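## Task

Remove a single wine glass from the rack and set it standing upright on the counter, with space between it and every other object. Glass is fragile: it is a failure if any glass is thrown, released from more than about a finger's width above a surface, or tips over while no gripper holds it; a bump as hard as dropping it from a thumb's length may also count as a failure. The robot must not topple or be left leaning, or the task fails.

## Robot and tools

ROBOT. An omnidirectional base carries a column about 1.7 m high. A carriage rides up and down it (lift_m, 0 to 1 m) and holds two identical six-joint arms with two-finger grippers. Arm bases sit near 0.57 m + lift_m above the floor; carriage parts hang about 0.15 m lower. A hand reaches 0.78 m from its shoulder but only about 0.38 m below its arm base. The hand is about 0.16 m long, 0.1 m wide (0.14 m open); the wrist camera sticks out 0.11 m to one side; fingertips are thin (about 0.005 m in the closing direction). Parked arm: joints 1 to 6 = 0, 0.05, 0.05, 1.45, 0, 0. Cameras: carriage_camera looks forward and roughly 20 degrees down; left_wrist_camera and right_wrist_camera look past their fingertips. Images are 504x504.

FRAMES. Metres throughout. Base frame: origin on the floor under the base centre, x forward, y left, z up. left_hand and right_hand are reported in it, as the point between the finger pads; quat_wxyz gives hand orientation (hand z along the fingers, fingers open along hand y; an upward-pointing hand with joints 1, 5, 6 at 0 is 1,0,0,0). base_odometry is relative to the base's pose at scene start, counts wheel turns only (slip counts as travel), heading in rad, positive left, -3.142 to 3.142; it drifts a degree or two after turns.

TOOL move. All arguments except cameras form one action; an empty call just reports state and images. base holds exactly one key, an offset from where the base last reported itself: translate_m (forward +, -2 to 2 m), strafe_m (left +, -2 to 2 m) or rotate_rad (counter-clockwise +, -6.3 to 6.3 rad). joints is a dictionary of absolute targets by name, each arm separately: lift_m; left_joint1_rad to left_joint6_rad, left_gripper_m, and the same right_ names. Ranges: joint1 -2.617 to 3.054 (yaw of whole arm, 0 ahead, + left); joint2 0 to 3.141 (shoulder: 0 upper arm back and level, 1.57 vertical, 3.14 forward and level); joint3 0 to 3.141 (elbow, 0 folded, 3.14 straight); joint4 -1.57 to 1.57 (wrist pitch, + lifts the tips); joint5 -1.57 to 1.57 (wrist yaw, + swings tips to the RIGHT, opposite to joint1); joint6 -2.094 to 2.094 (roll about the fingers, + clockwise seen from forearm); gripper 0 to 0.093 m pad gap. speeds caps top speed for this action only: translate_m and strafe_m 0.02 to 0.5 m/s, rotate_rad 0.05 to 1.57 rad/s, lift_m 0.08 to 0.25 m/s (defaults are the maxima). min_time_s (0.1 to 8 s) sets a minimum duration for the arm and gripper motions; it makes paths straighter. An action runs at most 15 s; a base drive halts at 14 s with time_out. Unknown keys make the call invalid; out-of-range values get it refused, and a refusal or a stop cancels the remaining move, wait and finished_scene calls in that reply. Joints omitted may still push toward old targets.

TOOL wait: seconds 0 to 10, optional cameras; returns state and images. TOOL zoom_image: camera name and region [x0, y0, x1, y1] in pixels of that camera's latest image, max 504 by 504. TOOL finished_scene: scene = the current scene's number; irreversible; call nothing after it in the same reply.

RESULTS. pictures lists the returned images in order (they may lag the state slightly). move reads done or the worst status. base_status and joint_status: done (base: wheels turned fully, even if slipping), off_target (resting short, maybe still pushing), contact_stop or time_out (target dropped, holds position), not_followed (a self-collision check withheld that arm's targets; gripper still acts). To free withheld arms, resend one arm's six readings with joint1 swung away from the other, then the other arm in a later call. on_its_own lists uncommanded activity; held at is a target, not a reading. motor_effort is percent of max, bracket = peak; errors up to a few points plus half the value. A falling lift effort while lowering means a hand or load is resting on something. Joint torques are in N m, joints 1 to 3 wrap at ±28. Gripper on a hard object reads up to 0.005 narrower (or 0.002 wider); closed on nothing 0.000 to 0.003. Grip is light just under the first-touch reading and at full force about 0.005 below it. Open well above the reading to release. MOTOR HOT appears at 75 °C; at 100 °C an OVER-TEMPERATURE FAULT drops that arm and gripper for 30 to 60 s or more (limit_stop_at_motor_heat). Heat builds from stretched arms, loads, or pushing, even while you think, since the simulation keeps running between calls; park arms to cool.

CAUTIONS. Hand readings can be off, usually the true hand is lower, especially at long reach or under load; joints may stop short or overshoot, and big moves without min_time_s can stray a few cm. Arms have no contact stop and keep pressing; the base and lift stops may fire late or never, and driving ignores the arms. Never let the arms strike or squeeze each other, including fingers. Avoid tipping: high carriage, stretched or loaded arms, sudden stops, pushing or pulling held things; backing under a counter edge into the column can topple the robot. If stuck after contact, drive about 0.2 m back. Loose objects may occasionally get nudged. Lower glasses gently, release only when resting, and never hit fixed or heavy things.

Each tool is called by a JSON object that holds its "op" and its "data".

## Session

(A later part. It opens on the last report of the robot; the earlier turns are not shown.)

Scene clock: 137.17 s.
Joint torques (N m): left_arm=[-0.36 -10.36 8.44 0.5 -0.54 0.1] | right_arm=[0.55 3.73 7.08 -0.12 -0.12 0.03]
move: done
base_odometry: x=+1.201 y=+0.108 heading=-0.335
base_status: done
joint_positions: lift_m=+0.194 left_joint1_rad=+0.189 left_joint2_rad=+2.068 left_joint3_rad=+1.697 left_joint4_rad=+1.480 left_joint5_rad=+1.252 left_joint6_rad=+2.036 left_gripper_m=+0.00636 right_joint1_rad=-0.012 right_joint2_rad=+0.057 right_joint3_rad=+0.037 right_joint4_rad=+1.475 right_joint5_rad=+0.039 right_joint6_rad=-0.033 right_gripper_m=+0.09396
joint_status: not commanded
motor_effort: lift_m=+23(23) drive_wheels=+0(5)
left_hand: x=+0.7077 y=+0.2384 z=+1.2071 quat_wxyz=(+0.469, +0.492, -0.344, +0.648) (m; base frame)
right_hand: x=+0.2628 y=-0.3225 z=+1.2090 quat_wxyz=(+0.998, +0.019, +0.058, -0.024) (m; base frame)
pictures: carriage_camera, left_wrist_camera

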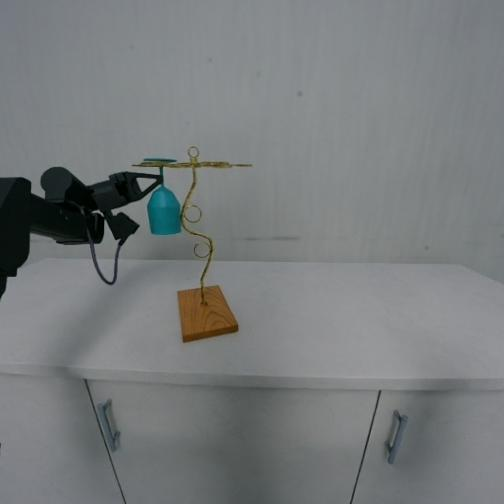

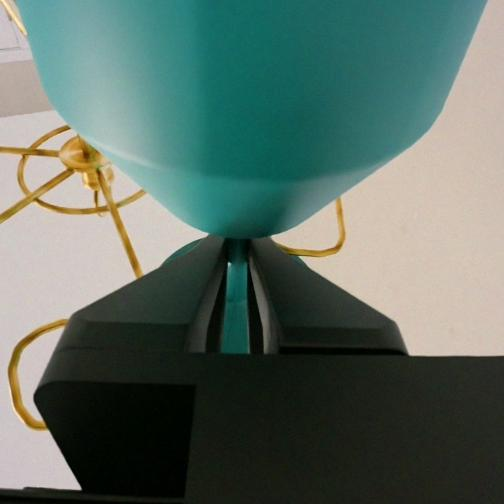

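{"op": "move", "data": {"base": {"translate_m": 0.006}, "speeds": {"translate_m": 0.02}, "cameras": []}}

{"op": "move", "data": {"base": {"strafe_m": 0.03}, "speeds": {"strafe_m": 0.03}, "cameras": []}}

{"op": "move", "data": {"base": {"translate_m": 0.008}, "speeds": {"translate_m": 0.02}, "cameras": ["left_wrist_camera", "carriage_camera"]}}

{"op": "zoom_image", "data": {"camera": "left_wrist_camera", "region": [0, 150, 350, 400]}}

Scene clock: 139.90 s.
Joint torques (N m): left_arm=[-0.34 -10.37 8.31 0.42 -0.53 0.11] | right_arm=[0.65 3.7 7.05 -0.15 -0.12 0.05]
move: done
base_odometry: x=+1.207 y=+0.106 heading=-0.335
base_status: done
joint_positions: lift_m=+0.194 left_joint1_rad=+0.189 left_joint2_rad=+2.068 left_joint3_rad=+1.697 left_joint4_rad=+1.479 left_joint5_rad=+1.253 left_joint6_rad=+2.036 left_gripper_m=+0.00636 right_joint1_rad=-0.012 right_joint2_rad=+0.057 right_joint3_rad=+0.037 right_joint4_rad=+1.475 right_joint5_rad=+0.039 right_joint6_rad=-0.033 right_gripper_m=+0.09396
joint_status: not commanded
motor_effort: lift_m=+23(23) drive_wheels=-2(5)
left_hand: x=+0.7081 y=+0.2384 z=+1.2067 quat_wxyz=(+0.469, +0.492, -0.343, +0.648) (m; base frame)
right_hand: x=+0.2627 y=-0.3225 z=+1.2090 quat_wxyz=(+0.998, +0.019, +0.058, -0.024) (m; base frame)
pictures: none
No camera images: "cameras" was empty.

Scene clock: 141.40 s.
Joint torques (N m): left_arm=[-0.31 -10.66 8.34 0.44 -0.52 0.11] | right_arm=[0.62 3.7 6.99 -0.12 -0.12 0.06]
move: done
base_odometry: x=+1.217 y=+0.134 heading=-0.334
base_status: done
joint_positions: lift_m=+0.194 left_joint1_rad=+0.189 left_joint2_rad=+2.068 left_joint3_rad=+1.697 left_joint4_rad=+1.479 left_joint5_rad=+1.253 left_joint6_rad=+2.036 left_gripper_m=+0.00636 right_joint1_rad=-0.012 right_joint2_rad=+0.057 right_joint3_rad=+0.037 right_joint4_rad=+1.475 right_joint5_rad=+0.039 right_joint6_rad=-0.033 right_gripper_m=+0.09396
joint_status: not commanded
motor_effort: lift_m=+23(23) drive_wheels=+0(7)
left_hand: x=+0.7080 y=+0.2381 z=+1.2067 quat_wxyz=(+0.469, +0.492, -0.343, +0.648) (m; base frame)
right_hand: x=+0.2627 y=-0.3225 z=+1.2090 quat_wxyz=(+0.998, +0.019, +0.058, -0.024) (m; base frame)
pictures: none
No camera images: "cameras" was empty.

Scene clock: 142.20 s.
Joint torques (N m): left_arm=[-0.43 -10.71 8.29 0.5 -0.53 0.07] | right_arm=[0.62 3.69 6.98 -0.11 -0.12 0.06]
move: done
base_odometry: x=+1.224 y=+0.132 heading=-0.334
base_status: done
joint_positions: lift_m=+0.194 left_joint1_rad=+0.189 left_joint2_rad=+2.068 left_joint3_rad=+1.697 left_joint4_rad=+1.479 left_joint5_rad=+1.253 left_joint6_rad=+2.036 left_gripper_m=+0.00636 right_joint1_rad=-0.012 right_joint2_rad=+0.057 right_joint3_rad=+0.037 right_joint4_rad=+1.475 right_joint5_rad=+0.039 right_joint6_rad=-0.033 right_gripper_m=+0.09396
joint_status: not commanded
motor_effort: lift_m=+23(23) drive_wheels=+1(3)
left_hand: x=+0.7080 y=+0.2381 z=+1.2067 quat_wxyz=(+0.469, +0.492, -0.343, +0.648) (m; base frame)
right_hand: x=+0.2627 y=-0.3225 z=+1.2090 quat_wxyz=(+0.998, +0.019, +0.058, -0.024) (m; base frame)
pictures: carriage_camera, left_wrist_camera

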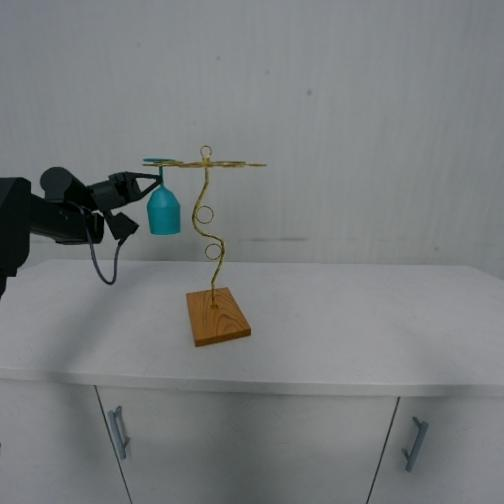

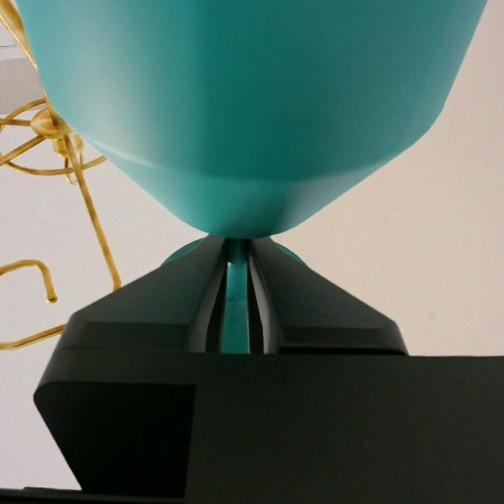

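Scaled by 1.440 from the camera's 504x504 image, which has a finer 720x720 frame.

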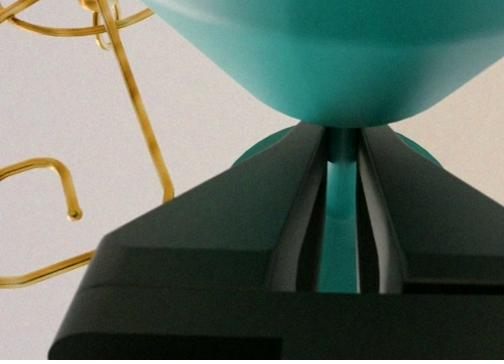

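{"op": "move", "data": {"base": {"strafe_m": 0.1}, "speeds": {"strafe_m": 0.05}, "cameras": ["carriage_camera"]}}

{"op": "move", "data": {"base": {"strafe_m": 0.13}, "speeds": {"strafe_m": 0.08}, "cameras": ["carriage_camera"]}}

{"op": "move", "data": {"joints": {"lift_m": 0.5}, "speeds": {"lift_m": 0.1}, "cameras": ["carriage_camera", "left_wrist_camera"]}}

Scene clock: 146.60 s.
Joint torques (N m): left_arm=[-0.39 -10.55 8.36 0.48 -0.54 0.12] | right_arm=[0.69 3.69 6.9 -0.1 -0.12 0.03]
move: done
base_odometry: x=+1.257 y=+0.226 heading=-0.334
base_status: done
joint_positions: lift_m=+0.194 left_joint1_rad=+0.189 left_joint2_rad=+2.068 left_joint3_rad=+1.697 left_joint4_rad=+1.479 left_joint5_rad=+1.253 left_joint6_rad=+2.036 left_gripper_m=+0.00636 right_joint1_rad=-0.012 right_joint2_rad=+0.057 right_joint3_rad=+0.037 right_joint4_rad=+1.475 right_joint5_rad=+0.039 right_joint6_rad=-0.033 right_gripper_m=+0.09396
joint_status: not commanded
motor_effort: lift_m=+23(23) drive_wheels=-3(5)
left_hand: x=+0.7081 y=+0.2384 z=+1.2067 quat_wxyz=(+0.469, +0.492, -0.343, +0.648) (m; base frame)
right_hand: x=+0.2627 y=-0.3225 z=+1.2090 quat_wxyz=(+0.998, +0.019, +0.058, -0.024) (m; base frame)
pictures: carriage_camera

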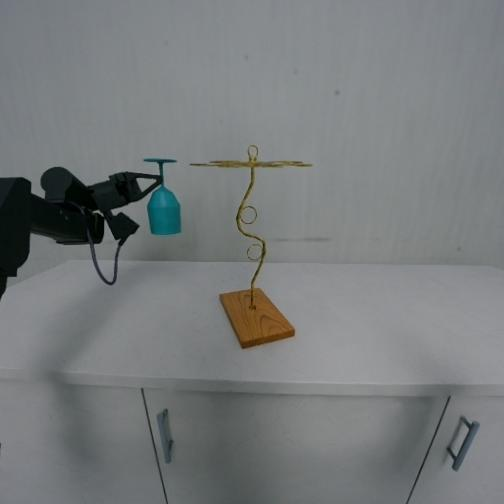

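Scene clock: 148.83 s.
Joint torques (N m): left_arm=[-0.44 -10.35 8.31 0.51 -0.53 0.11] | right_arm=[0.68 3.73 6.91 -0.12 -0.12 0.04]
move: done
base_odometry: x=+1.300 y=+0.349 heading=-0.335
base_status: done
joint_positions: lift_m=+0.194 left_joint1_rad=+0.189 left_joint2_rad=+2.068 left_joint3_rad=+1.697 left_joint4_rad=+1.479 left_joint5_rad=+1.253 left_joint6_rad=+2.036 left_gripper_m=+0.00636 right_joint1_rad=-0.012 right_joint2_rad=+0.057 right_joint3_rad=+0.037 right_joint4_rad=+1.475 right_joint5_rad=+0.039 right_joint6_rad=-0.033 right_gripper_m=+0.09396
joint_status: not commanded
motor_effort: lift_m=+23(23) drive_wheels=-3(6)
left_hand: x=+0.7081 y=+0.2384 z=+1.2067 quat_wxyz=(+0.469, +0.492, -0.343, +0.648) (m; base frame)
right_hand: x=+0.2627 y=-0.3225 z=+1.2090 quat_wxyz=(+0.998, +0.019, +0.058, -0.024) (m; base frame)
pictures: carriage_camera

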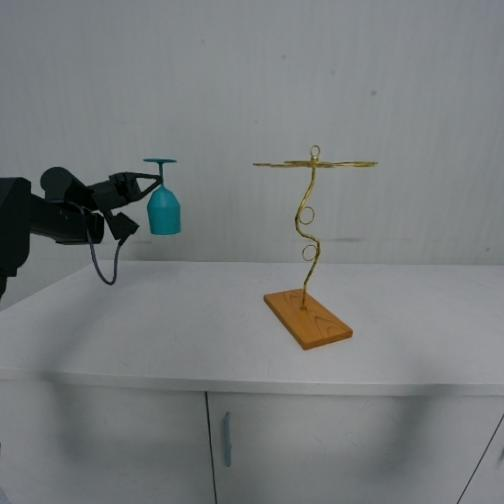

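Scene clock: 152.27 s.
Joint torques (N m): left_arm=[-0.39 -10.78 8.13 0.46 -0.59 0.09] | right_arm=[0.65 3.69 6.94 -0.14 -0.12 0.04]
move: done
base_odometry: x=+1.300 y=+0.349 heading=-0.335
base_status: not commanded
joint_positions: lift_m=+0.500 left_joint1_rad=+0.189 left_joint2_rad=+2.070 left_joint3_rad=+1.697 left_joint4_rad=+1.480 left_joint5_rad=+1.254 left_joint6_rad=+2.036 left_gripper_m=+0.00636 right_joint1_rad=-0.012 right_joint2_rad=+0.057 right_joint3_rad=+0.037 right_joint4_rad=+1.475 right_joint5_rad=+0.039 right_joint6_rad=-0.033 right_gripper_m=+0.09396
joint_status: all done
motor_effort: lift_m=+23(28) drive_wheels=-2(2)
left_hand: x=+0.7085 y=+0.2384 z=+1.5116 quat_wxyz=(+0.469, +0.493, -0.343, +0.647) (m; base frame)
right_hand: x=+0.2627 y=-0.3225 z=+1.5150 quat_wxyz=(+0.998, +0.019, +0.058, -0.024) (m; base frame)
pictures: carriage_camera, left_wrist_camera

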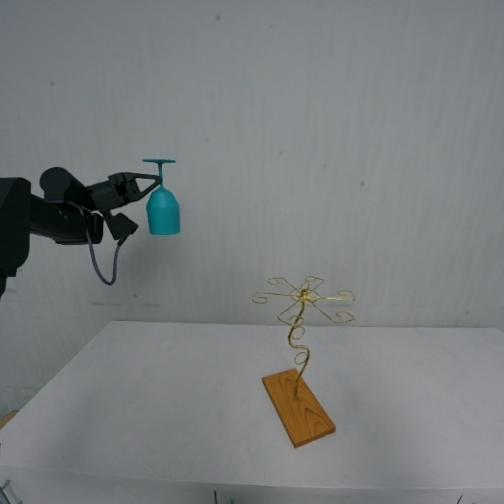

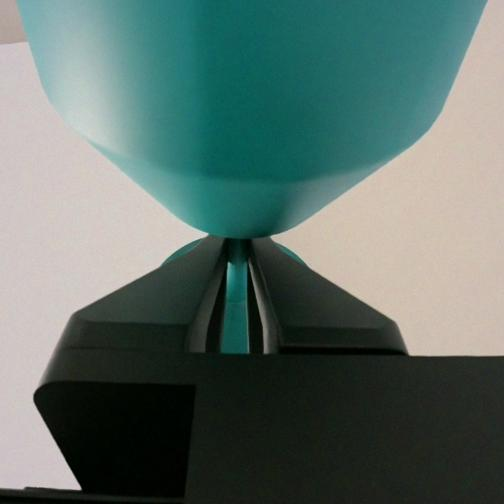

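{"op": "move", "data": {"joints": {"left_joint1_rad": 0.188, "left_joint2_rad": 1.95, "left_joint3_rad": 1.35, "left_joint4_rad": 0.9, "left_joint5_rad": 1.1, "left_joint6_rad": 1.45}, "min_time_s": 5, "cameras": ["carriage_camera", "left_wrist_camera"]}}

{"op": "move", "data": {"joints": {"left_joint1_rad": 0.188, "left_joint2_rad": 1.745, "left_joint3_rad": 0.873, "left_joint4_rad": 0.087, "left_joint5_rad": 1.205, "left_joint6_rad": 0.788}, "min_time_s": 5, "cameras": ["carriage_camera", "left_wrist_camera"]}}

{"op": "zoom_image", "data": {"camera": "carriage_camera", "region": [80, 230, 230, 380]}}

Scene clock: 159.10 s.
Joint torques (N m): left_arm=[-0.32 -15.15 6.84 1.34 -0.29 -0.17] | right_arm=[0.65 3.74 6.91 -0.11 -0.12 0.06]
move: done
base_odometry: x=+1.300 y=+0.349 heading=-0.335
base_status: not commanded
joint_positions: lift_m=+0.500 left_joint1_rad=+0.189 left_joint2_rad=+1.997 left_joint3_rad=+1.358 left_joint4_rad=+0.905 left_joint5_rad=+1.114 left_joint6_rad=+1.463 left_gripper_m=+0.00636 right_joint1_rad=-0.012 right_joint2_rad=+0.057 right_joint3_rad=+0.037 right_joint4_rad=+1.475 right_joint5_rad=+0.039 right_joint6_rad=-0.033 right_gripper_m=+0.09396
joint_status: all done
motor_effort: lift_m=+23(23) drive_wheels=-2(2)
left_hand: x=+0.7590 y=+0.2575 z=+1.3809 quat_wxyz=(+0.693, +0.644, +0.165, +0.279) (m; base frame)
right_hand: x=+0.2627 y=-0.3225 z=+1.5150 quat_wxyz=(+0.998, +0.019, +0.058, -0.024) (m; base frame)
pictures: carriage_camera, left_wrist_camera

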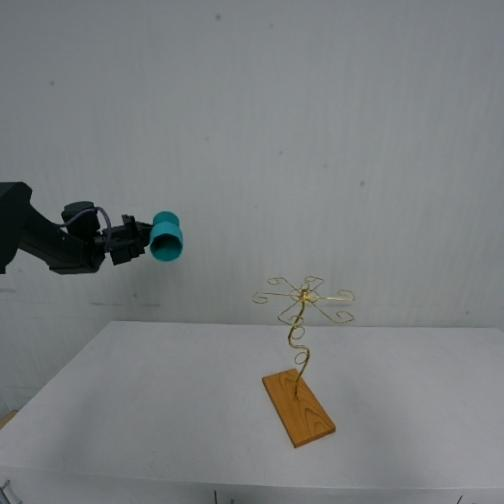

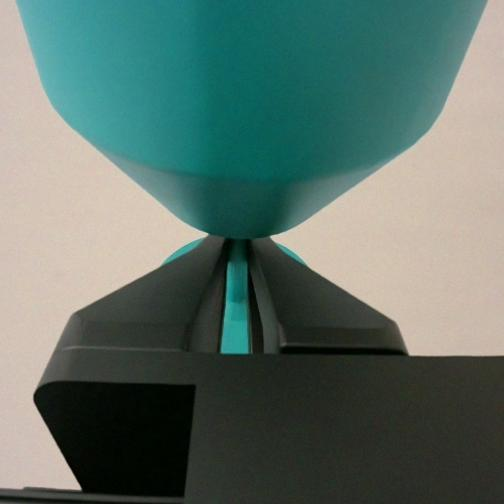

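Scene clock: 164.40 s.
Joint torques (N m): left_arm=[-0.46 -11.48 5.89 1.15 0.56 -0.05] | right_arm=[0.61 3.7 6.94 -0.12 -0.12 0.04]
move: done
base_odometry: x=+1.300 y=+0.349 heading=-0.335
base_status: not commanded
joint_positions: lift_m=+0.500 left_joint1_rad=+0.189 left_joint2_rad=+1.782 left_joint3_rad=+0.881 left_joint4_rad=+0.093 left_joint5_rad=+1.186 left_joint6_rad=+0.798 left_gripper_m=+0.00636 right_joint1_rad=-0.012 right_joint2_rad=+0.057 right_joint3_rad=+0.037 right_joint4_rad=+1.475 right_joint5_rad=+0.039 right_joint6_rad=-0.033 right_gripper_m=+0.09396
joint_status: all done
motor_effort: lift_m=+23(24) drive_wheels=-2(2)
left_hand: x=+0.6261 y=+0.2268 z=+1.2013 quat_wxyz=(+0.518, +0.429, +0.672, -0.310) (m; base frame)
right_hand: x=+0.2627 y=-0.3225 z=+1.5150 quat_wxyz=(+0.998, +0.019, +0.058, -0.024) (m; base frame)
pictures: carriage_camera, left_wrist_camera

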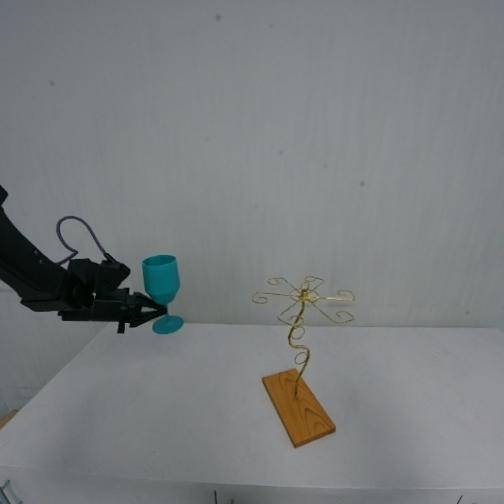

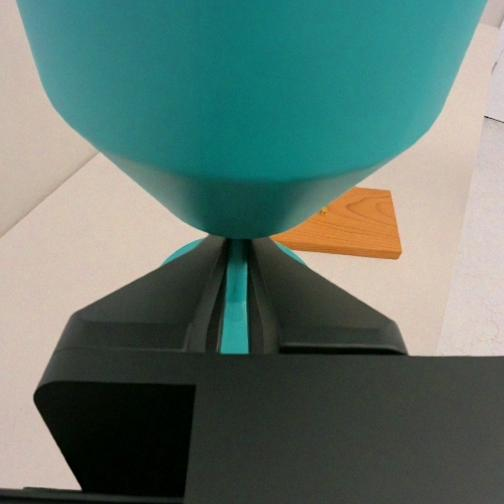

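Scaled by 3.360 from the camera's 504x504 image, which has a finer 720x720 frame.

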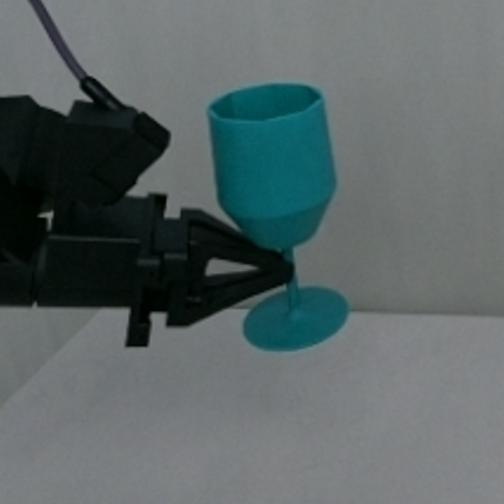

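{"op": "move", "data": {"joints": {"left_joint5_rad": 1.172, "left_joint6_rad": 0.751}, "min_time_s": 2, "cameras": []}}

{"op": "move", "data": {"joints": {"lift_m": 0.27}, "speeds": {"lift_m": 0.1}, "cameras": ["carriage_camera", "left_wrist_camera"]}}

{"op": "zoom_image", "data": {"camera": "carriage_camera", "region": [80, 230, 230, 380]}}

Scene clock: 170.00 s.
Joint torques (N m): left_arm=[-0.31 -11.43 6.08 1.19 0.36 -0.01] | right_arm=[0.66 3.73 6.91 -0.11 -0.13 0.04]
move: done
base_odometry: x=+1.300 y=+0.349 heading=-0.335
base_status: not commanded
joint_positions: lift_m=+0.500 left_joint1_rad=+0.189 left_joint2_rad=+1.782 left_joint3_rad=+0.881 left_joint4_rad=+0.092 left_joint5_rad=+1.176 left_joint6_rad=+0.761 left_gripper_m=+0.00636 right_joint1_rad=-0.012 right_joint2_rad=+0.057 right_joint3_rad=+0.037 right_joint4_rad=+1.475 right_joint5_rad=+0.039 right_joint6_rad=-0.033 right_gripper_m=+0.09396
joint_status: all done
motor_effort: lift_m=+23(23) drive_wheels=-2(2)
left_hand: x=+0.6270 y=+0.2277 z=+1.2000 quat_wxyz=(+0.511, +0.416, +0.683, -0.316) (m; base frame)
right_hand: x=+0.2627 y=-0.3225 z=+1.5150 quat_wxyz=(+0.998, +0.019, +0.058, -0.024) (m; base frame)
pictures: none
No camera images: "cameras" was empty.

Scene clock: 172.67 s.
Joint torques (N m): left_arm=[-0.39 -10.48 6.45 1.23 0.37 -0.07] | right_arm=[0.62 3.7 6.97 -0.16 -0.11 0.04]
move: done
base_odometry: x=+1.300 y=+0.349 heading=-0.335
base_status: not commanded
joint_positions: lift_m=+0.270 left_joint1_rad=+0.189 left_joint2_rad=+1.771 left_joint3_rad=+0.876 left_joint4_rad=+0.085 left_joint5_rad=+1.172 left_joint6_rad=+0.761 left_gripper_m=+0.00636 right_joint1_rad=-0.012 right_joint2_rad=+0.057 right_joint3_rad=+0.037 right_joint4_rad=+1.475 right_joint5_rad=+0.039 right_joint6_rad=-0.033 right_gripper_m=+0.09396
joint_status: all done
motor_effort: lift_m=+21(21) drive_wheels=-1(2)
left_hand: x=+0.6254 y=+0.2276 z=+0.9714 quat_wxyz=(+0.510, +0.415, +0.684, -0.315) (m; base frame)
right_hand: x=+0.2627 y=-0.3225 z=+1.2853 quat_wxyz=(+0.998, +0.019, +0.058, -0.024) (m; base frame)
pictures: carriage_camera, left_wrist_camera

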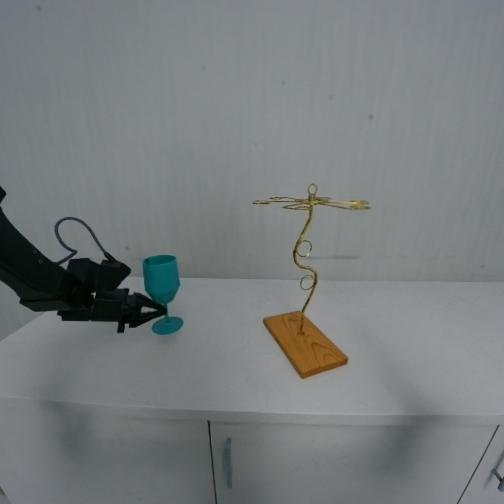

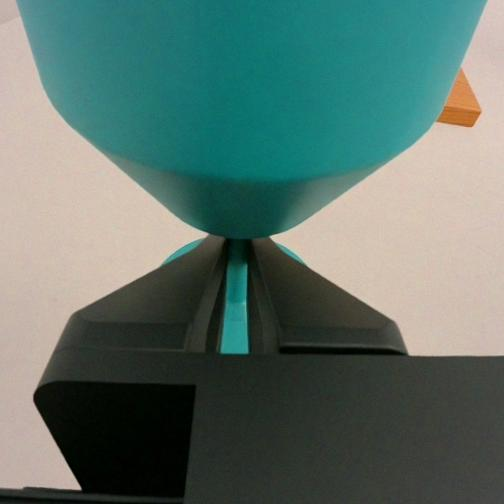

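Scaled by 3.360 from the camera's 504x504 image, which has a finer 720x720 frame.

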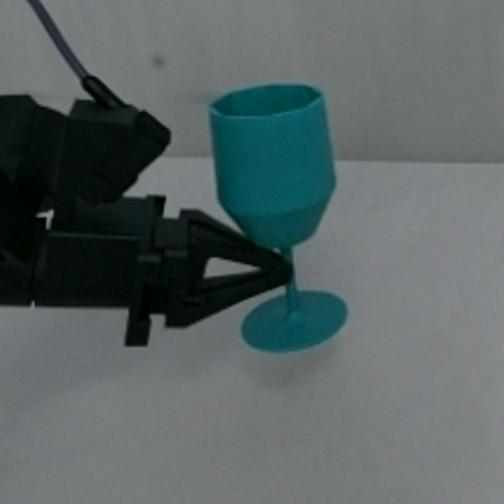

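{"op": "move", "data": {"joints": {"lift_m": 0.24}, "speeds": {"lift_m": 0.08}, "cameras": ["carriage_camera"]}}

{"op": "zoom_image", "data": {"camera": "carriage_camera", "region": [100, 240, 220, 360]}}

{"op": "move", "data": {"joints": {"lift_m": 0.234}, "speeds": {"lift_m": 0.08}, "cameras": ["carriage_camera"]}}

{"op": "zoom_image", "data": {"camera": "carriage_camera", "region": [100, 240, 220, 360]}}

Scene clock: 175.67 s.
Joint torques (N m): left_arm=[-0.34 -10.3 6.56 1.21 0.45 -0.03] | right_arm=[0.64 3.74 6.99 -0.14 -0.13 0.05]
move: done
base_odometry: x=+1.300 y=+0.349 heading=-0.335
base_status: not commanded
joint_positions: lift_m=+0.240 left_joint1_rad=+0.189 left_joint2_rad=+1.769 left_joint3_rad=+0.875 left_joint4_rad=+0.083 left_joint5_rad=+1.171 left_joint6_rad=+0.761 left_gripper_m=+0.00636 right_joint1_rad=-0.012 right_joint2_rad=+0.057 right_joint3_rad=+0.037 right_joint4_rad=+1.475 right_joint5_rad=+0.039 right_joint6_rad=-0.033 right_gripper_m=+0.09396
joint_status: all done
motor_effort: lift_m=+21(21) drive_wheels=-2(2)
left_hand: x=+0.6251 y=+0.2276 z=+0.9416 quat_wxyz=(+0.510, +0.415, +0.685, -0.315) (m; base frame)
right_hand: x=+0.2627 y=-0.3225 z=+1.2554 quat_wxyz=(+0.998, +0.019, +0.058, -0.024) (m; base frame)
pictures: carriage_camera

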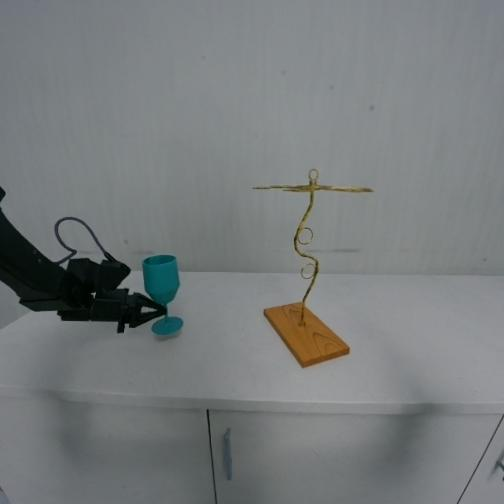

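Scaled by 4.200 from the camera's 504x504 image, which has a finer 720x720 frame.

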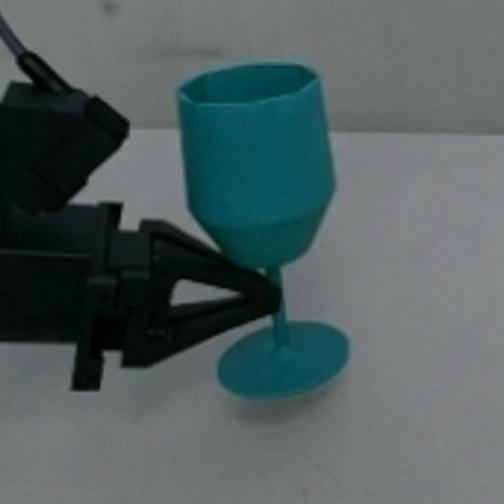

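Scene clock: 176.10 s.
Joint torques (N m): left_arm=[-0.44 -10.06 6.74 1.29 0.44 -0.02] | right_arm=[0.7 3.71 6.91 -0.1 -0.11 0.04]
move: done
base_odometry: x=+1.300 y=+0.349 heading=-0.335
base_status: not commanded
joint_positions: lift_m=+0.234 left_joint1_rad=+0.189 left_joint2_rad=+1.767 left_joint3_rad=+0.873 left_joint4_rad=+0.082 left_joint5_rad=+1.169 left_joint6_rad=+0.760 left_gripper_m=+0.00636 right_joint1_rad=-0.012 right_joint2_rad=+0.057 right_joint3_rad=+0.037 right_joint4_rad=+1.475 right_joint5_rad=+0.039 right_joint6_rad=-0.033 right_gripper_m=+0.09396
joint_status: all done
motor_effort: lift_m=+21(21) drive_wheels=-1(2)
left_hand: x=+0.6247 y=+0.2277 z=+0.9355 quat_wxyz=(+0.509, +0.414, +0.686, -0.315) (m; base frame)
right_hand: x=+0.2627 y=-0.3225 z=+1.2494 quat_wxyz=(+0.998, +0.019, +0.058, -0.024) (m; base frame)
pictures: carriage_camera

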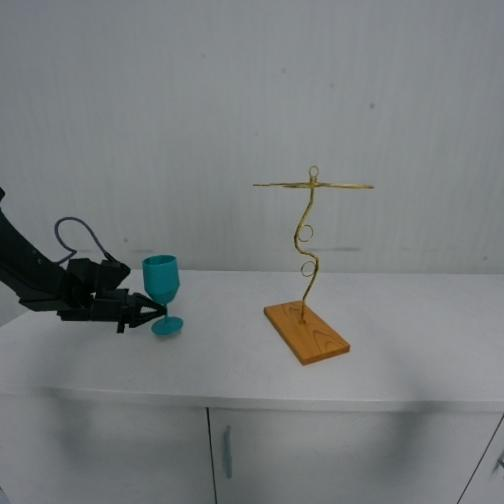

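Scaled by 4.200 from the camera's 504x504 image, which has a finer 720x720 frame.

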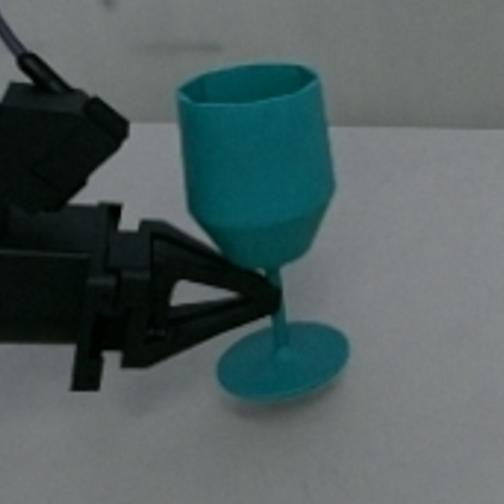

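{"op": "move", "data": {"joints": {"lift_m": 0.228}, "speeds": {"lift_m": 0.08}, "cameras": ["carriage_camera"]}}

{"op": "zoom_image", "data": {"camera": "carriage_camera", "region": [100, 240, 220, 360]}}

{"op": "move", "data": {"joints": {"lift_m": 0.224}, "speeds": {"lift_m": 0.08}, "cameras": ["carriage_camera"]}}

{"op": "zoom_image", "data": {"camera": "carriage_camera", "region": [100, 240, 220, 360]}}

Scene clock: 177.53 s.
Joint torques (N m): left_arm=[-0.39 -9.85 6.75 1.29 0.42 -0.02] | right_arm=[0.64 3.71 6.99 -0.06 -0.12 0.06]
move: done
base_odometry: x=+1.300 y=+0.349 heading=-0.335
base_status: not commanded
joint_positions: lift_m=+0.228 left_joint1_rad=+0.189 left_joint2_rad=+1.766 left_joint3_rad=+0.873 left_joint4_rad=+0.081 left_joint5_rad=+1.168 left_joint6_rad=+0.760 left_gripper_m=+0.00636 right_joint1_rad=-0.012 right_joint2_rad=+0.057 right_joint3_rad=+0.037 right_joint4_rad=+1.475 right_joint5_rad=+0.039 right_joint6_rad=-0.033 right_gripper_m=+0.09396
joint_status: all done
motor_effort: lift_m=+21(21) drive_wheels=+0(2)
left_hand: x=+0.6245 y=+0.2277 z=+0.9293 quat_wxyz=(+0.509, +0.414, +0.686, -0.314) (m; base frame)
right_hand: x=+0.2628 y=-0.3225 z=+1.2434 quat_wxyz=(+0.998, +0.019, +0.058, -0.024) (m; base frame)
pictures: carriage_camera

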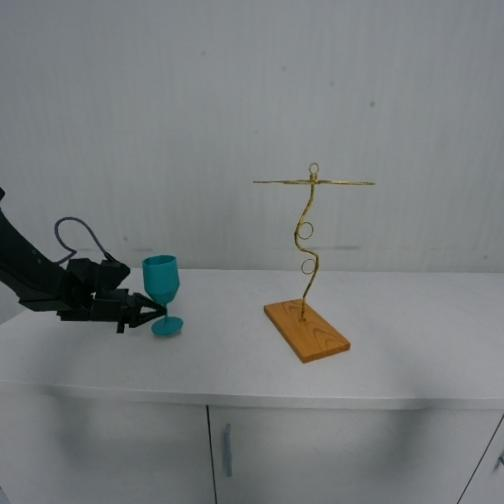

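Scaled by 4.200 from the camera's 504x504 image, which has a finer 720x720 frame.

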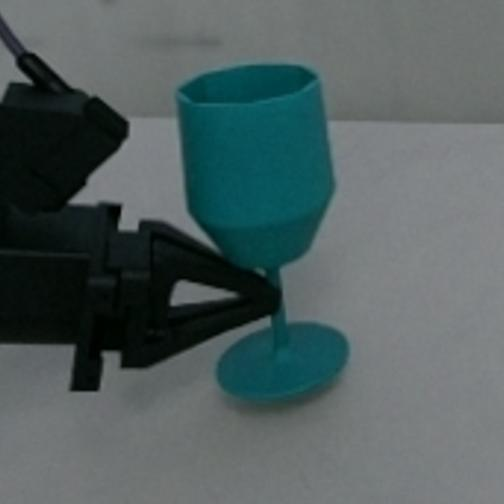

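Scene clock: 177.97 s.
Joint torques (N m): left_arm=[-0.43 -9.85 6.97 1.32 0.44 -0.03] | right_arm=[0.59 3.69 6.95 -0.13 -0.12 0.05]
move: done
base_odometry: x=+1.300 y=+0.349 heading=-0.335
base_status: not commanded
joint_positions: lift_m=+0.224 left_joint1_rad=+0.189 left_joint2_rad=+1.765 left_joint3_rad=+0.872 left_joint4_rad=+0.081 left_joint5_rad=+1.168 left_joint6_rad=+0.760 left_gripper_m=+0.00636 right_joint1_rad=-0.012 right_joint2_rad=+0.057 right_joint3_rad=+0.037 right_joint4_rad=+1.475 right_joint5_rad=+0.039 right_joint6_rad=-0.033 right_gripper_m=+0.09396
joint_status: all done
motor_effort: lift_m=+20(21) drive_wheels=-2(2)
left_hand: x=+0.6244 y=+0.2277 z=+0.9256 quat_wxyz=(+0.509, +0.414, +0.686, -0.314) (m; base frame)
right_hand: x=+0.2628 y=-0.3225 z=+1.2394 quat_wxyz=(+0.998, +0.019, +0.058, -0.024) (m; base frame)
pictures: carriage_camera

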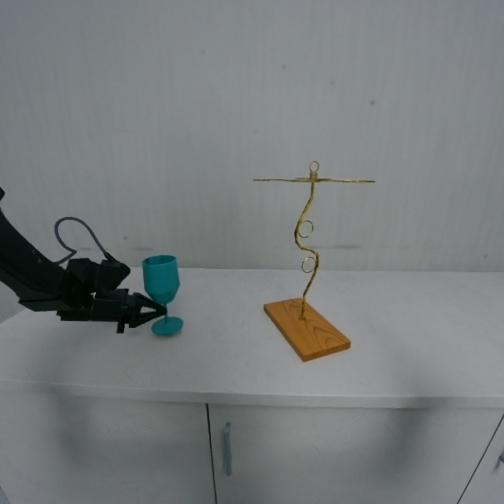

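Scaled by 4.200 from the camera's 504x504 image, which has a finer 720x720 frame.

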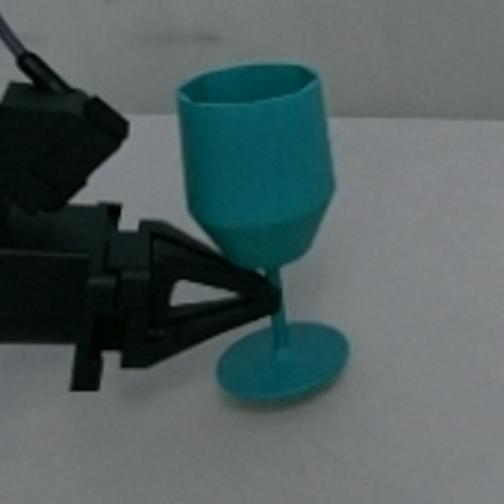

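{"op": "move", "data": {"joints": {"lift_m": 0.221}, "speeds": {"lift_m": 0.08}, "cameras": []}}

{"op": "move", "data": {"joints": {"lift_m": 0.218}, "speeds": {"lift_m": 0.08}, "cameras": ["carriage_camera"]}}

{"op": "zoom_image", "data": {"camera": "carriage_camera", "region": [100, 240, 220, 360]}}

Scene clock: 181.20 s.
Joint torques (N m): left_arm=[-0.38 -9.83 6.76 1.28 0.42 -0.08] | right_arm=[0.59 3.66 6.9 -0.14 -0.11 0.06]
move: done
base_odometry: x=+1.300 y=+0.349 heading=-0.335
base_status: not commanded
joint_positions: lift_m=+0.221 left_joint1_rad=+0.189 left_joint2_rad=+1.765 left_joint3_rad=+0.871 left_joint4_rad=+0.080 left_joint5_rad=+1.167 left_joint6_rad=+0.760 left_gripper_m=+0.00636 right_joint1_rad=-0.012 right_joint2_rad=+0.057 right_joint3_rad=+0.037 right_joint4_rad=+1.475 right_joint5_rad=+0.039 right_joint6_rad=-0.033 right_gripper_m=+0.09396
joint_status: all done
motor_effort: lift_m=+20(21) drive_wheels=+0(1)
left_hand: x=+0.6242 y=+0.2277 z=+0.9223 quat_wxyz=(+0.508, +0.414, +0.687, -0.314) (m; base frame)
right_hand: x=+0.2628 y=-0.3225 z=+1.2364 quat_wxyz=(+0.998, +0.019, +0.058, -0.024) (m; base frame)
pictures: none
No camera images: "cameras" was empty.

Scene clock: 181.63 s.
Joint torques (N m): left_arm=[-0.44 -9.74 6.89 1.31 0.47 -0.01] | right_arm=[0.61 3.71 7.04 -0.13 -0.12 0.03]
move: done
base_odometry: x=+1.300 y=+0.349 heading=-0.335
base_status: not commanded
joint_positions: lift_m=+0.218 left_joint1_rad=+0.189 left_joint2_rad=+1.765 left_joint3_rad=+0.871 left_joint4_rad=+0.080 left_joint5_rad=+1.167 left_joint6_rad=+0.760 left_gripper_m=+0.00636 right_joint1_rad=-0.012 right_joint2_rad=+0.057 right_joint3_rad=+0.037 right_joint4_rad=+1.475 right_joint5_rad=+0.039 right_joint6_rad=-0.033 right_gripper_m=+0.09396
joint_status: all done
motor_effort: lift_m=+20(21) drive_wheels=+0(2)
left_hand: x=+0.6241 y=+0.2277 z=+0.9191 quat_wxyz=(+0.508, +0.414, +0.687, -0.314) (m; base frame)
right_hand: x=+0.2629 y=-0.3225 z=+1.2334 quat_wxyz=(+0.998, +0.019, +0.058, -0.024) (m; base frame)
pictures: carriage_camera

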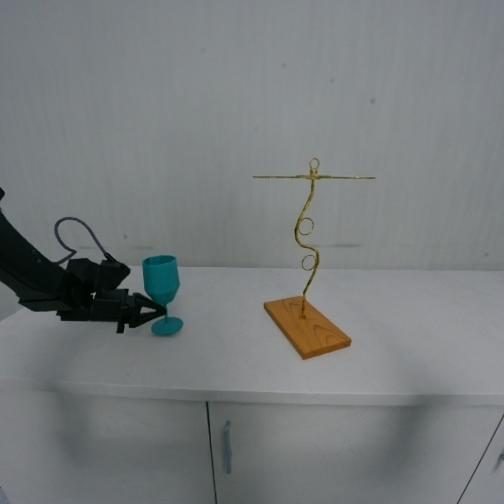

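Scaled by 4.200 from the camera's 504x504 image, which has a finer 720x720 frame.

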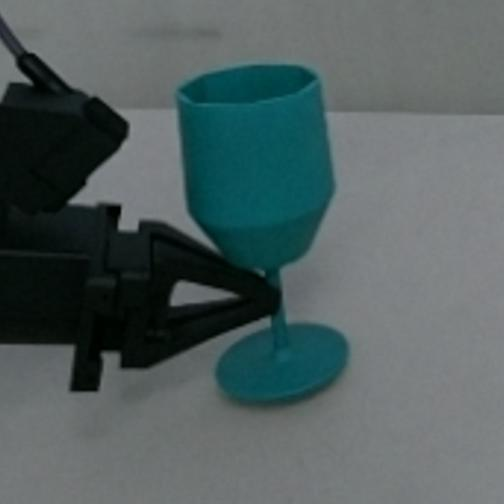

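{"op": "move", "data": {"joints": {"lift_m": 0.2155}, "speeds": {"lift_m": 0.08}, "cameras": []}}

{"op": "move", "data": {"joints": {"lift_m": 0.213}, "speeds": {"lift_m": 0.08}, "cameras": ["carriage_camera"]}}

{"op": "zoom_image", "data": {"camera": "carriage_camera", "region": [100, 240, 220, 360]}}

Scene clock: 182.83 s.
Joint torques (N m): left_arm=[-0.53 -10.03 7.01 1.29 0.44 0] | right_arm=[0.65 3.71 6.98 -0.07 -0.11 0.05]
move: done
base_odometry: x=+1.300 y=+0.349 heading=-0.335
base_status: not commanded
joint_positions: lift_m=+0.216 left_joint1_rad=+0.189 left_joint2_rad=+1.765 left_joint3_rad=+0.871 left_joint4_rad=+0.080 left_joint5_rad=+1.167 left_joint6_rad=+0.760 left_gripper_m=+0.00636 right_joint1_rad=-0.012 right_joint2_rad=+0.057 right_joint3_rad=+0.037 right_joint4_rad=+1.475 right_joint5_rad=+0.039 right_joint6_rad=-0.033 right_gripper_m=+0.09396
joint_status: all done
motor_effort: lift_m=+20(21) drive_wheels=+0(1)
left_hand: x=+0.6241 y=+0.2277 z=+0.9166 quat_wxyz=(+0.508, +0.414, +0.687, -0.314) (m; base frame)
right_hand: x=+0.2629 y=-0.3225 z=+1.2309 quat_wxyz=(+0.998, +0.019, +0.058, -0.024) (m; base frame)
pictures: none
No camera images: "cameras" was empty.

Scene clock: 183.27 s.
Joint torques (N m): left_arm=[-0.42 -9.78 6.93 1.3 0.46 -0.01] | right_arm=[0.62 3.7 7.05 -0.06 -0.12 0.05]
move: done
base_odometry: x=+1.300 y=+0.349 heading=-0.335
base_status: not commanded
joint_positions: lift_m=+0.213 left_joint1_rad=+0.189 left_joint2_rad=+1.765 left_joint3_rad=+0.871 left_joint4_rad=+0.080 left_joint5_rad=+1.167 left_joint6_rad=+0.760 left_gripper_m=+0.00636 right_joint1_rad=-0.012 right_joint2_rad=+0.057 right_joint3_rad=+0.037 right_joint4_rad=+1.475 right_joint5_rad=+0.039 right_joint6_rad=-0.033 right_gripper_m=+0.09396
joint_status: all done
motor_effort: lift_m=+20(21) drive_wheels=-1(1)
left_hand: x=+0.6241 y=+0.2277 z=+0.9141 quat_wxyz=(+0.508, +0.414, +0.687, -0.314) (m; base frame)
right_hand: x=+0.2629 y=-0.3225 z=+1.2284 quat_wxyz=(+0.998, +0.019, +0.058, -0.024) (m; base frame)
pictures: carriage_camera

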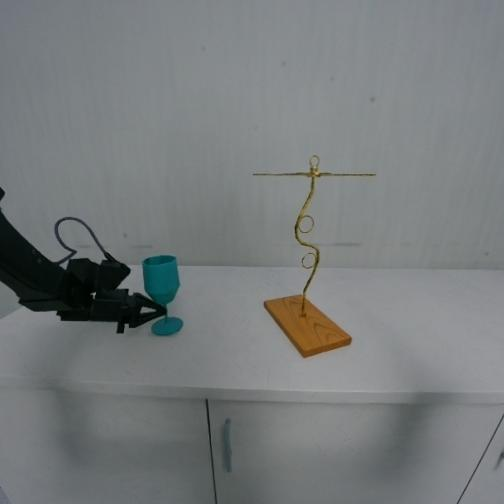

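Scaled by 4.200 from the camera's 504x504 image, which has a finer 720x720 frame.

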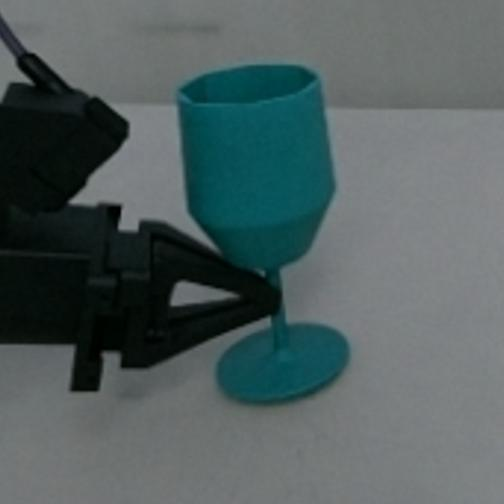

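{"op": "move", "data": {"joints": {"lift_m": 0.2105}, "speeds": {"lift_m": 0.08}, "cameras": ["carriage_camera"]}}

{"op": "zoom_image", "data": {"camera": "carriage_camera", "region": [100, 240, 220, 360]}}

{"op": "move", "data": {"joints": {"lift_m": 0.208}, "speeds": {"lift_m": 0.08}, "cameras": ["carriage_camera"]}}

{"op": "zoom_image", "data": {"camera": "carriage_camera", "region": [100, 240, 220, 360]}}

Scene clock: 184.73 s.
Joint torques (N m): left_arm=[-0.49 -9.68 6.89 1.28 0.44 -0.05] | right_arm=[0.61 3.74 7.02 -0.14 -0.13 0.04]
move: done
base_odometry: x=+1.300 y=+0.349 heading=-0.335
base_status: not commanded
joint_positions: lift_m=+0.211 left_joint1_rad=+0.189 left_joint2_rad=+1.765 left_joint3_rad=+0.871 left_joint4_rad=+0.080 left_joint5_rad=+1.166 left_joint6_rad=+0.760 left_gripper_m=+0.00636 right_joint1_rad=-0.012 right_joint2_rad=+0.057 right_joint3_rad=+0.037 right_joint4_rad=+1.475 right_joint5_rad=+0.039 right_joint6_rad=-0.033 right_gripper_m=+0.09396
joint_status: all done
motor_effort: lift_m=+20(21) drive_wheels=+0(1)
left_hand: x=+0.6241 y=+0.2277 z=+0.9116 quat_wxyz=(+0.508, +0.414, +0.687, -0.314) (m; base frame)
right_hand: x=+0.2629 y=-0.3225 z=+1.2259 quat_wxyz=(+0.998, +0.019, +0.058, -0.024) (m; base frame)
pictures: carriage_camera

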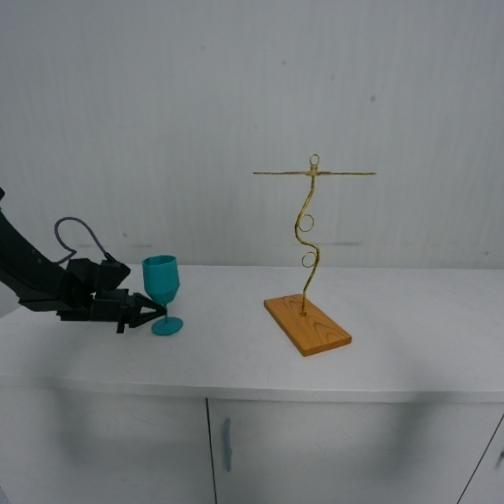

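Scaled by 4.200 from the camera's 504x504 image, which has a finer 720x720 frame.

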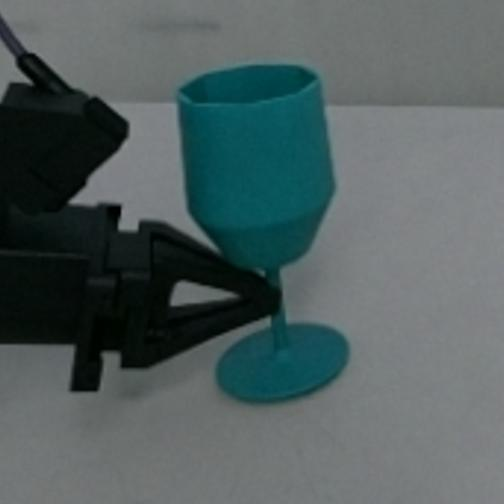

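Scene clock: 185.13 s.
Joint torques (N m): left_arm=[-0.42 -9.99 6.95 1.24 0.42 -0.04] | right_arm=[0.62 3.74 7.12 -0.07 -0.12 0.06]
move: done
base_odometry: x=+1.300 y=+0.349 heading=-0.335
base_status: not commanded
joint_positions: lift_m=+0.208 left_joint1_rad=+0.189 left_joint2_rad=+1.765 left_joint3_rad=+0.871 left_joint4_rad=+0.081 left_joint5_rad=+1.166 left_joint6_rad=+0.760 left_gripper_m=+0.00636 right_joint1_rad=-0.012 right_joint2_rad=+0.057 right_joint3_rad=+0.037 right_joint4_rad=+1.474 right_joint5_rad=+0.039 right_joint6_rad=-0.033 right_gripper_m=+0.09396
joint_status: all done
motor_effort: lift_m=+20(21) drive_wheels=+0(0)
left_hand: x=+0.6242 y=+0.2278 z=+0.9092 quat_wxyz=(+0.508, +0.414, +0.687, -0.314) (m; base frame)
right_hand: x=+0.2630 y=-0.3225 z=+1.2234 quat_wxyz=(+0.998, +0.019, +0.058, -0.024) (m; base frame)
pictures: carriage_camera

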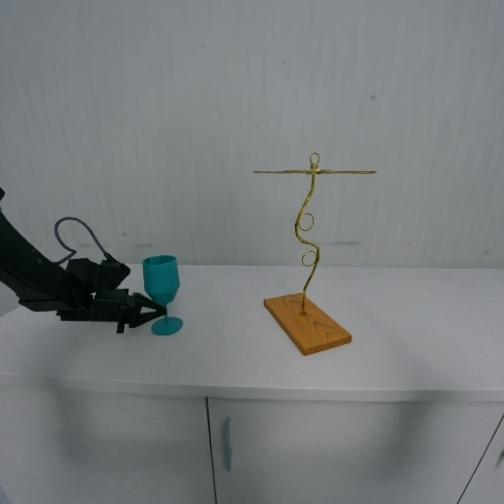

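Scaled by 4.200 from the camera's 504x504 image, which has a finer 720x720 frame.

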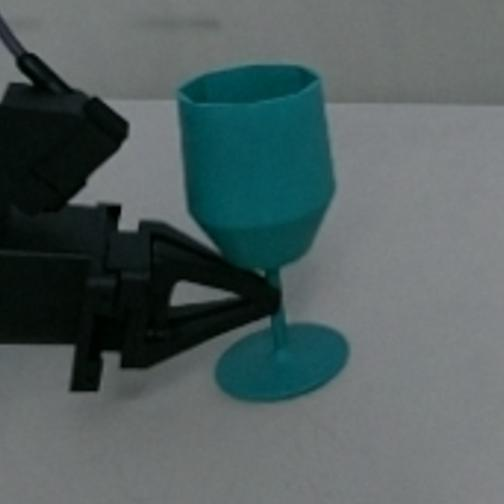

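{"op": "move", "data": {"joints": {"lift_m": 0.2055}, "speeds": {"lift_m": 0.08}, "cameras": ["carriage_camera"]}}

{"op": "zoom_image", "data": {"camera": "carriage_camera", "region": [100, 240, 220, 360]}}

Scene clock: 186.30 s.
Joint torques (N m): left_arm=[-0.29 -10.03 6.98 1.24 0.45 -0.03] | right_arm=[0.62 3.69 7.05 -0.14 -0.11 0.03]
move: done
base_odometry: x=+1.300 y=+0.349 heading=-0.335
base_status: not commanded
joint_positions: lift_m=+0.206 left_joint1_rad=+0.189 left_joint2_rad=+1.765 left_joint3_rad=+0.871 left_joint4_rad=+0.086 left_joint5_rad=+1.170 left_joint6_rad=+0.760 left_gripper_m=+0.00636 right_joint1_rad=-0.012 right_joint2_rad=+0.057 right_joint3_rad=+0.037 right_joint4_rad=+1.474 right_joint5_rad=+0.039 right_joint6_rad=-0.033 right_gripper_m=+0.09396
joint_status: all done
motor_effort: lift_m=+20(21) drive_wheels=+0(1)
left_hand: x=+0.6244 y=+0.2275 z=+0.9077 quat_wxyz=(+0.510, +0.415, +0.685, -0.314) (m; base frame)
right_hand: x=+0.2630 y=-0.3225 z=+1.2209 quat_wxyz=(+0.998, +0.019, +0.058, -0.024) (m; base frame)
pictures: carriage_camera

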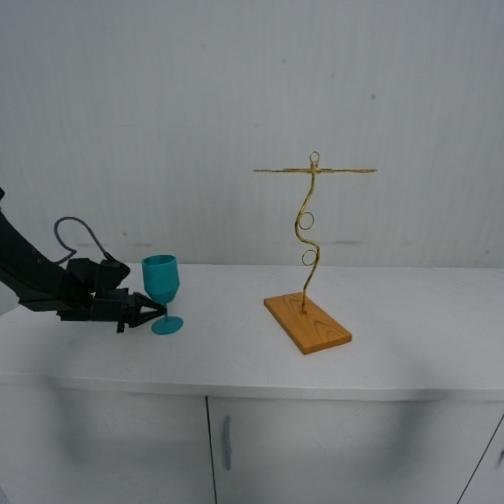

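Scaled by 4.200 from the camera's 504x504 image, which has a finer 720x720 frame.

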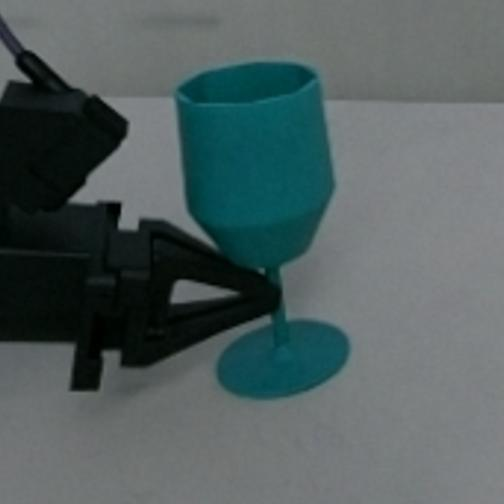

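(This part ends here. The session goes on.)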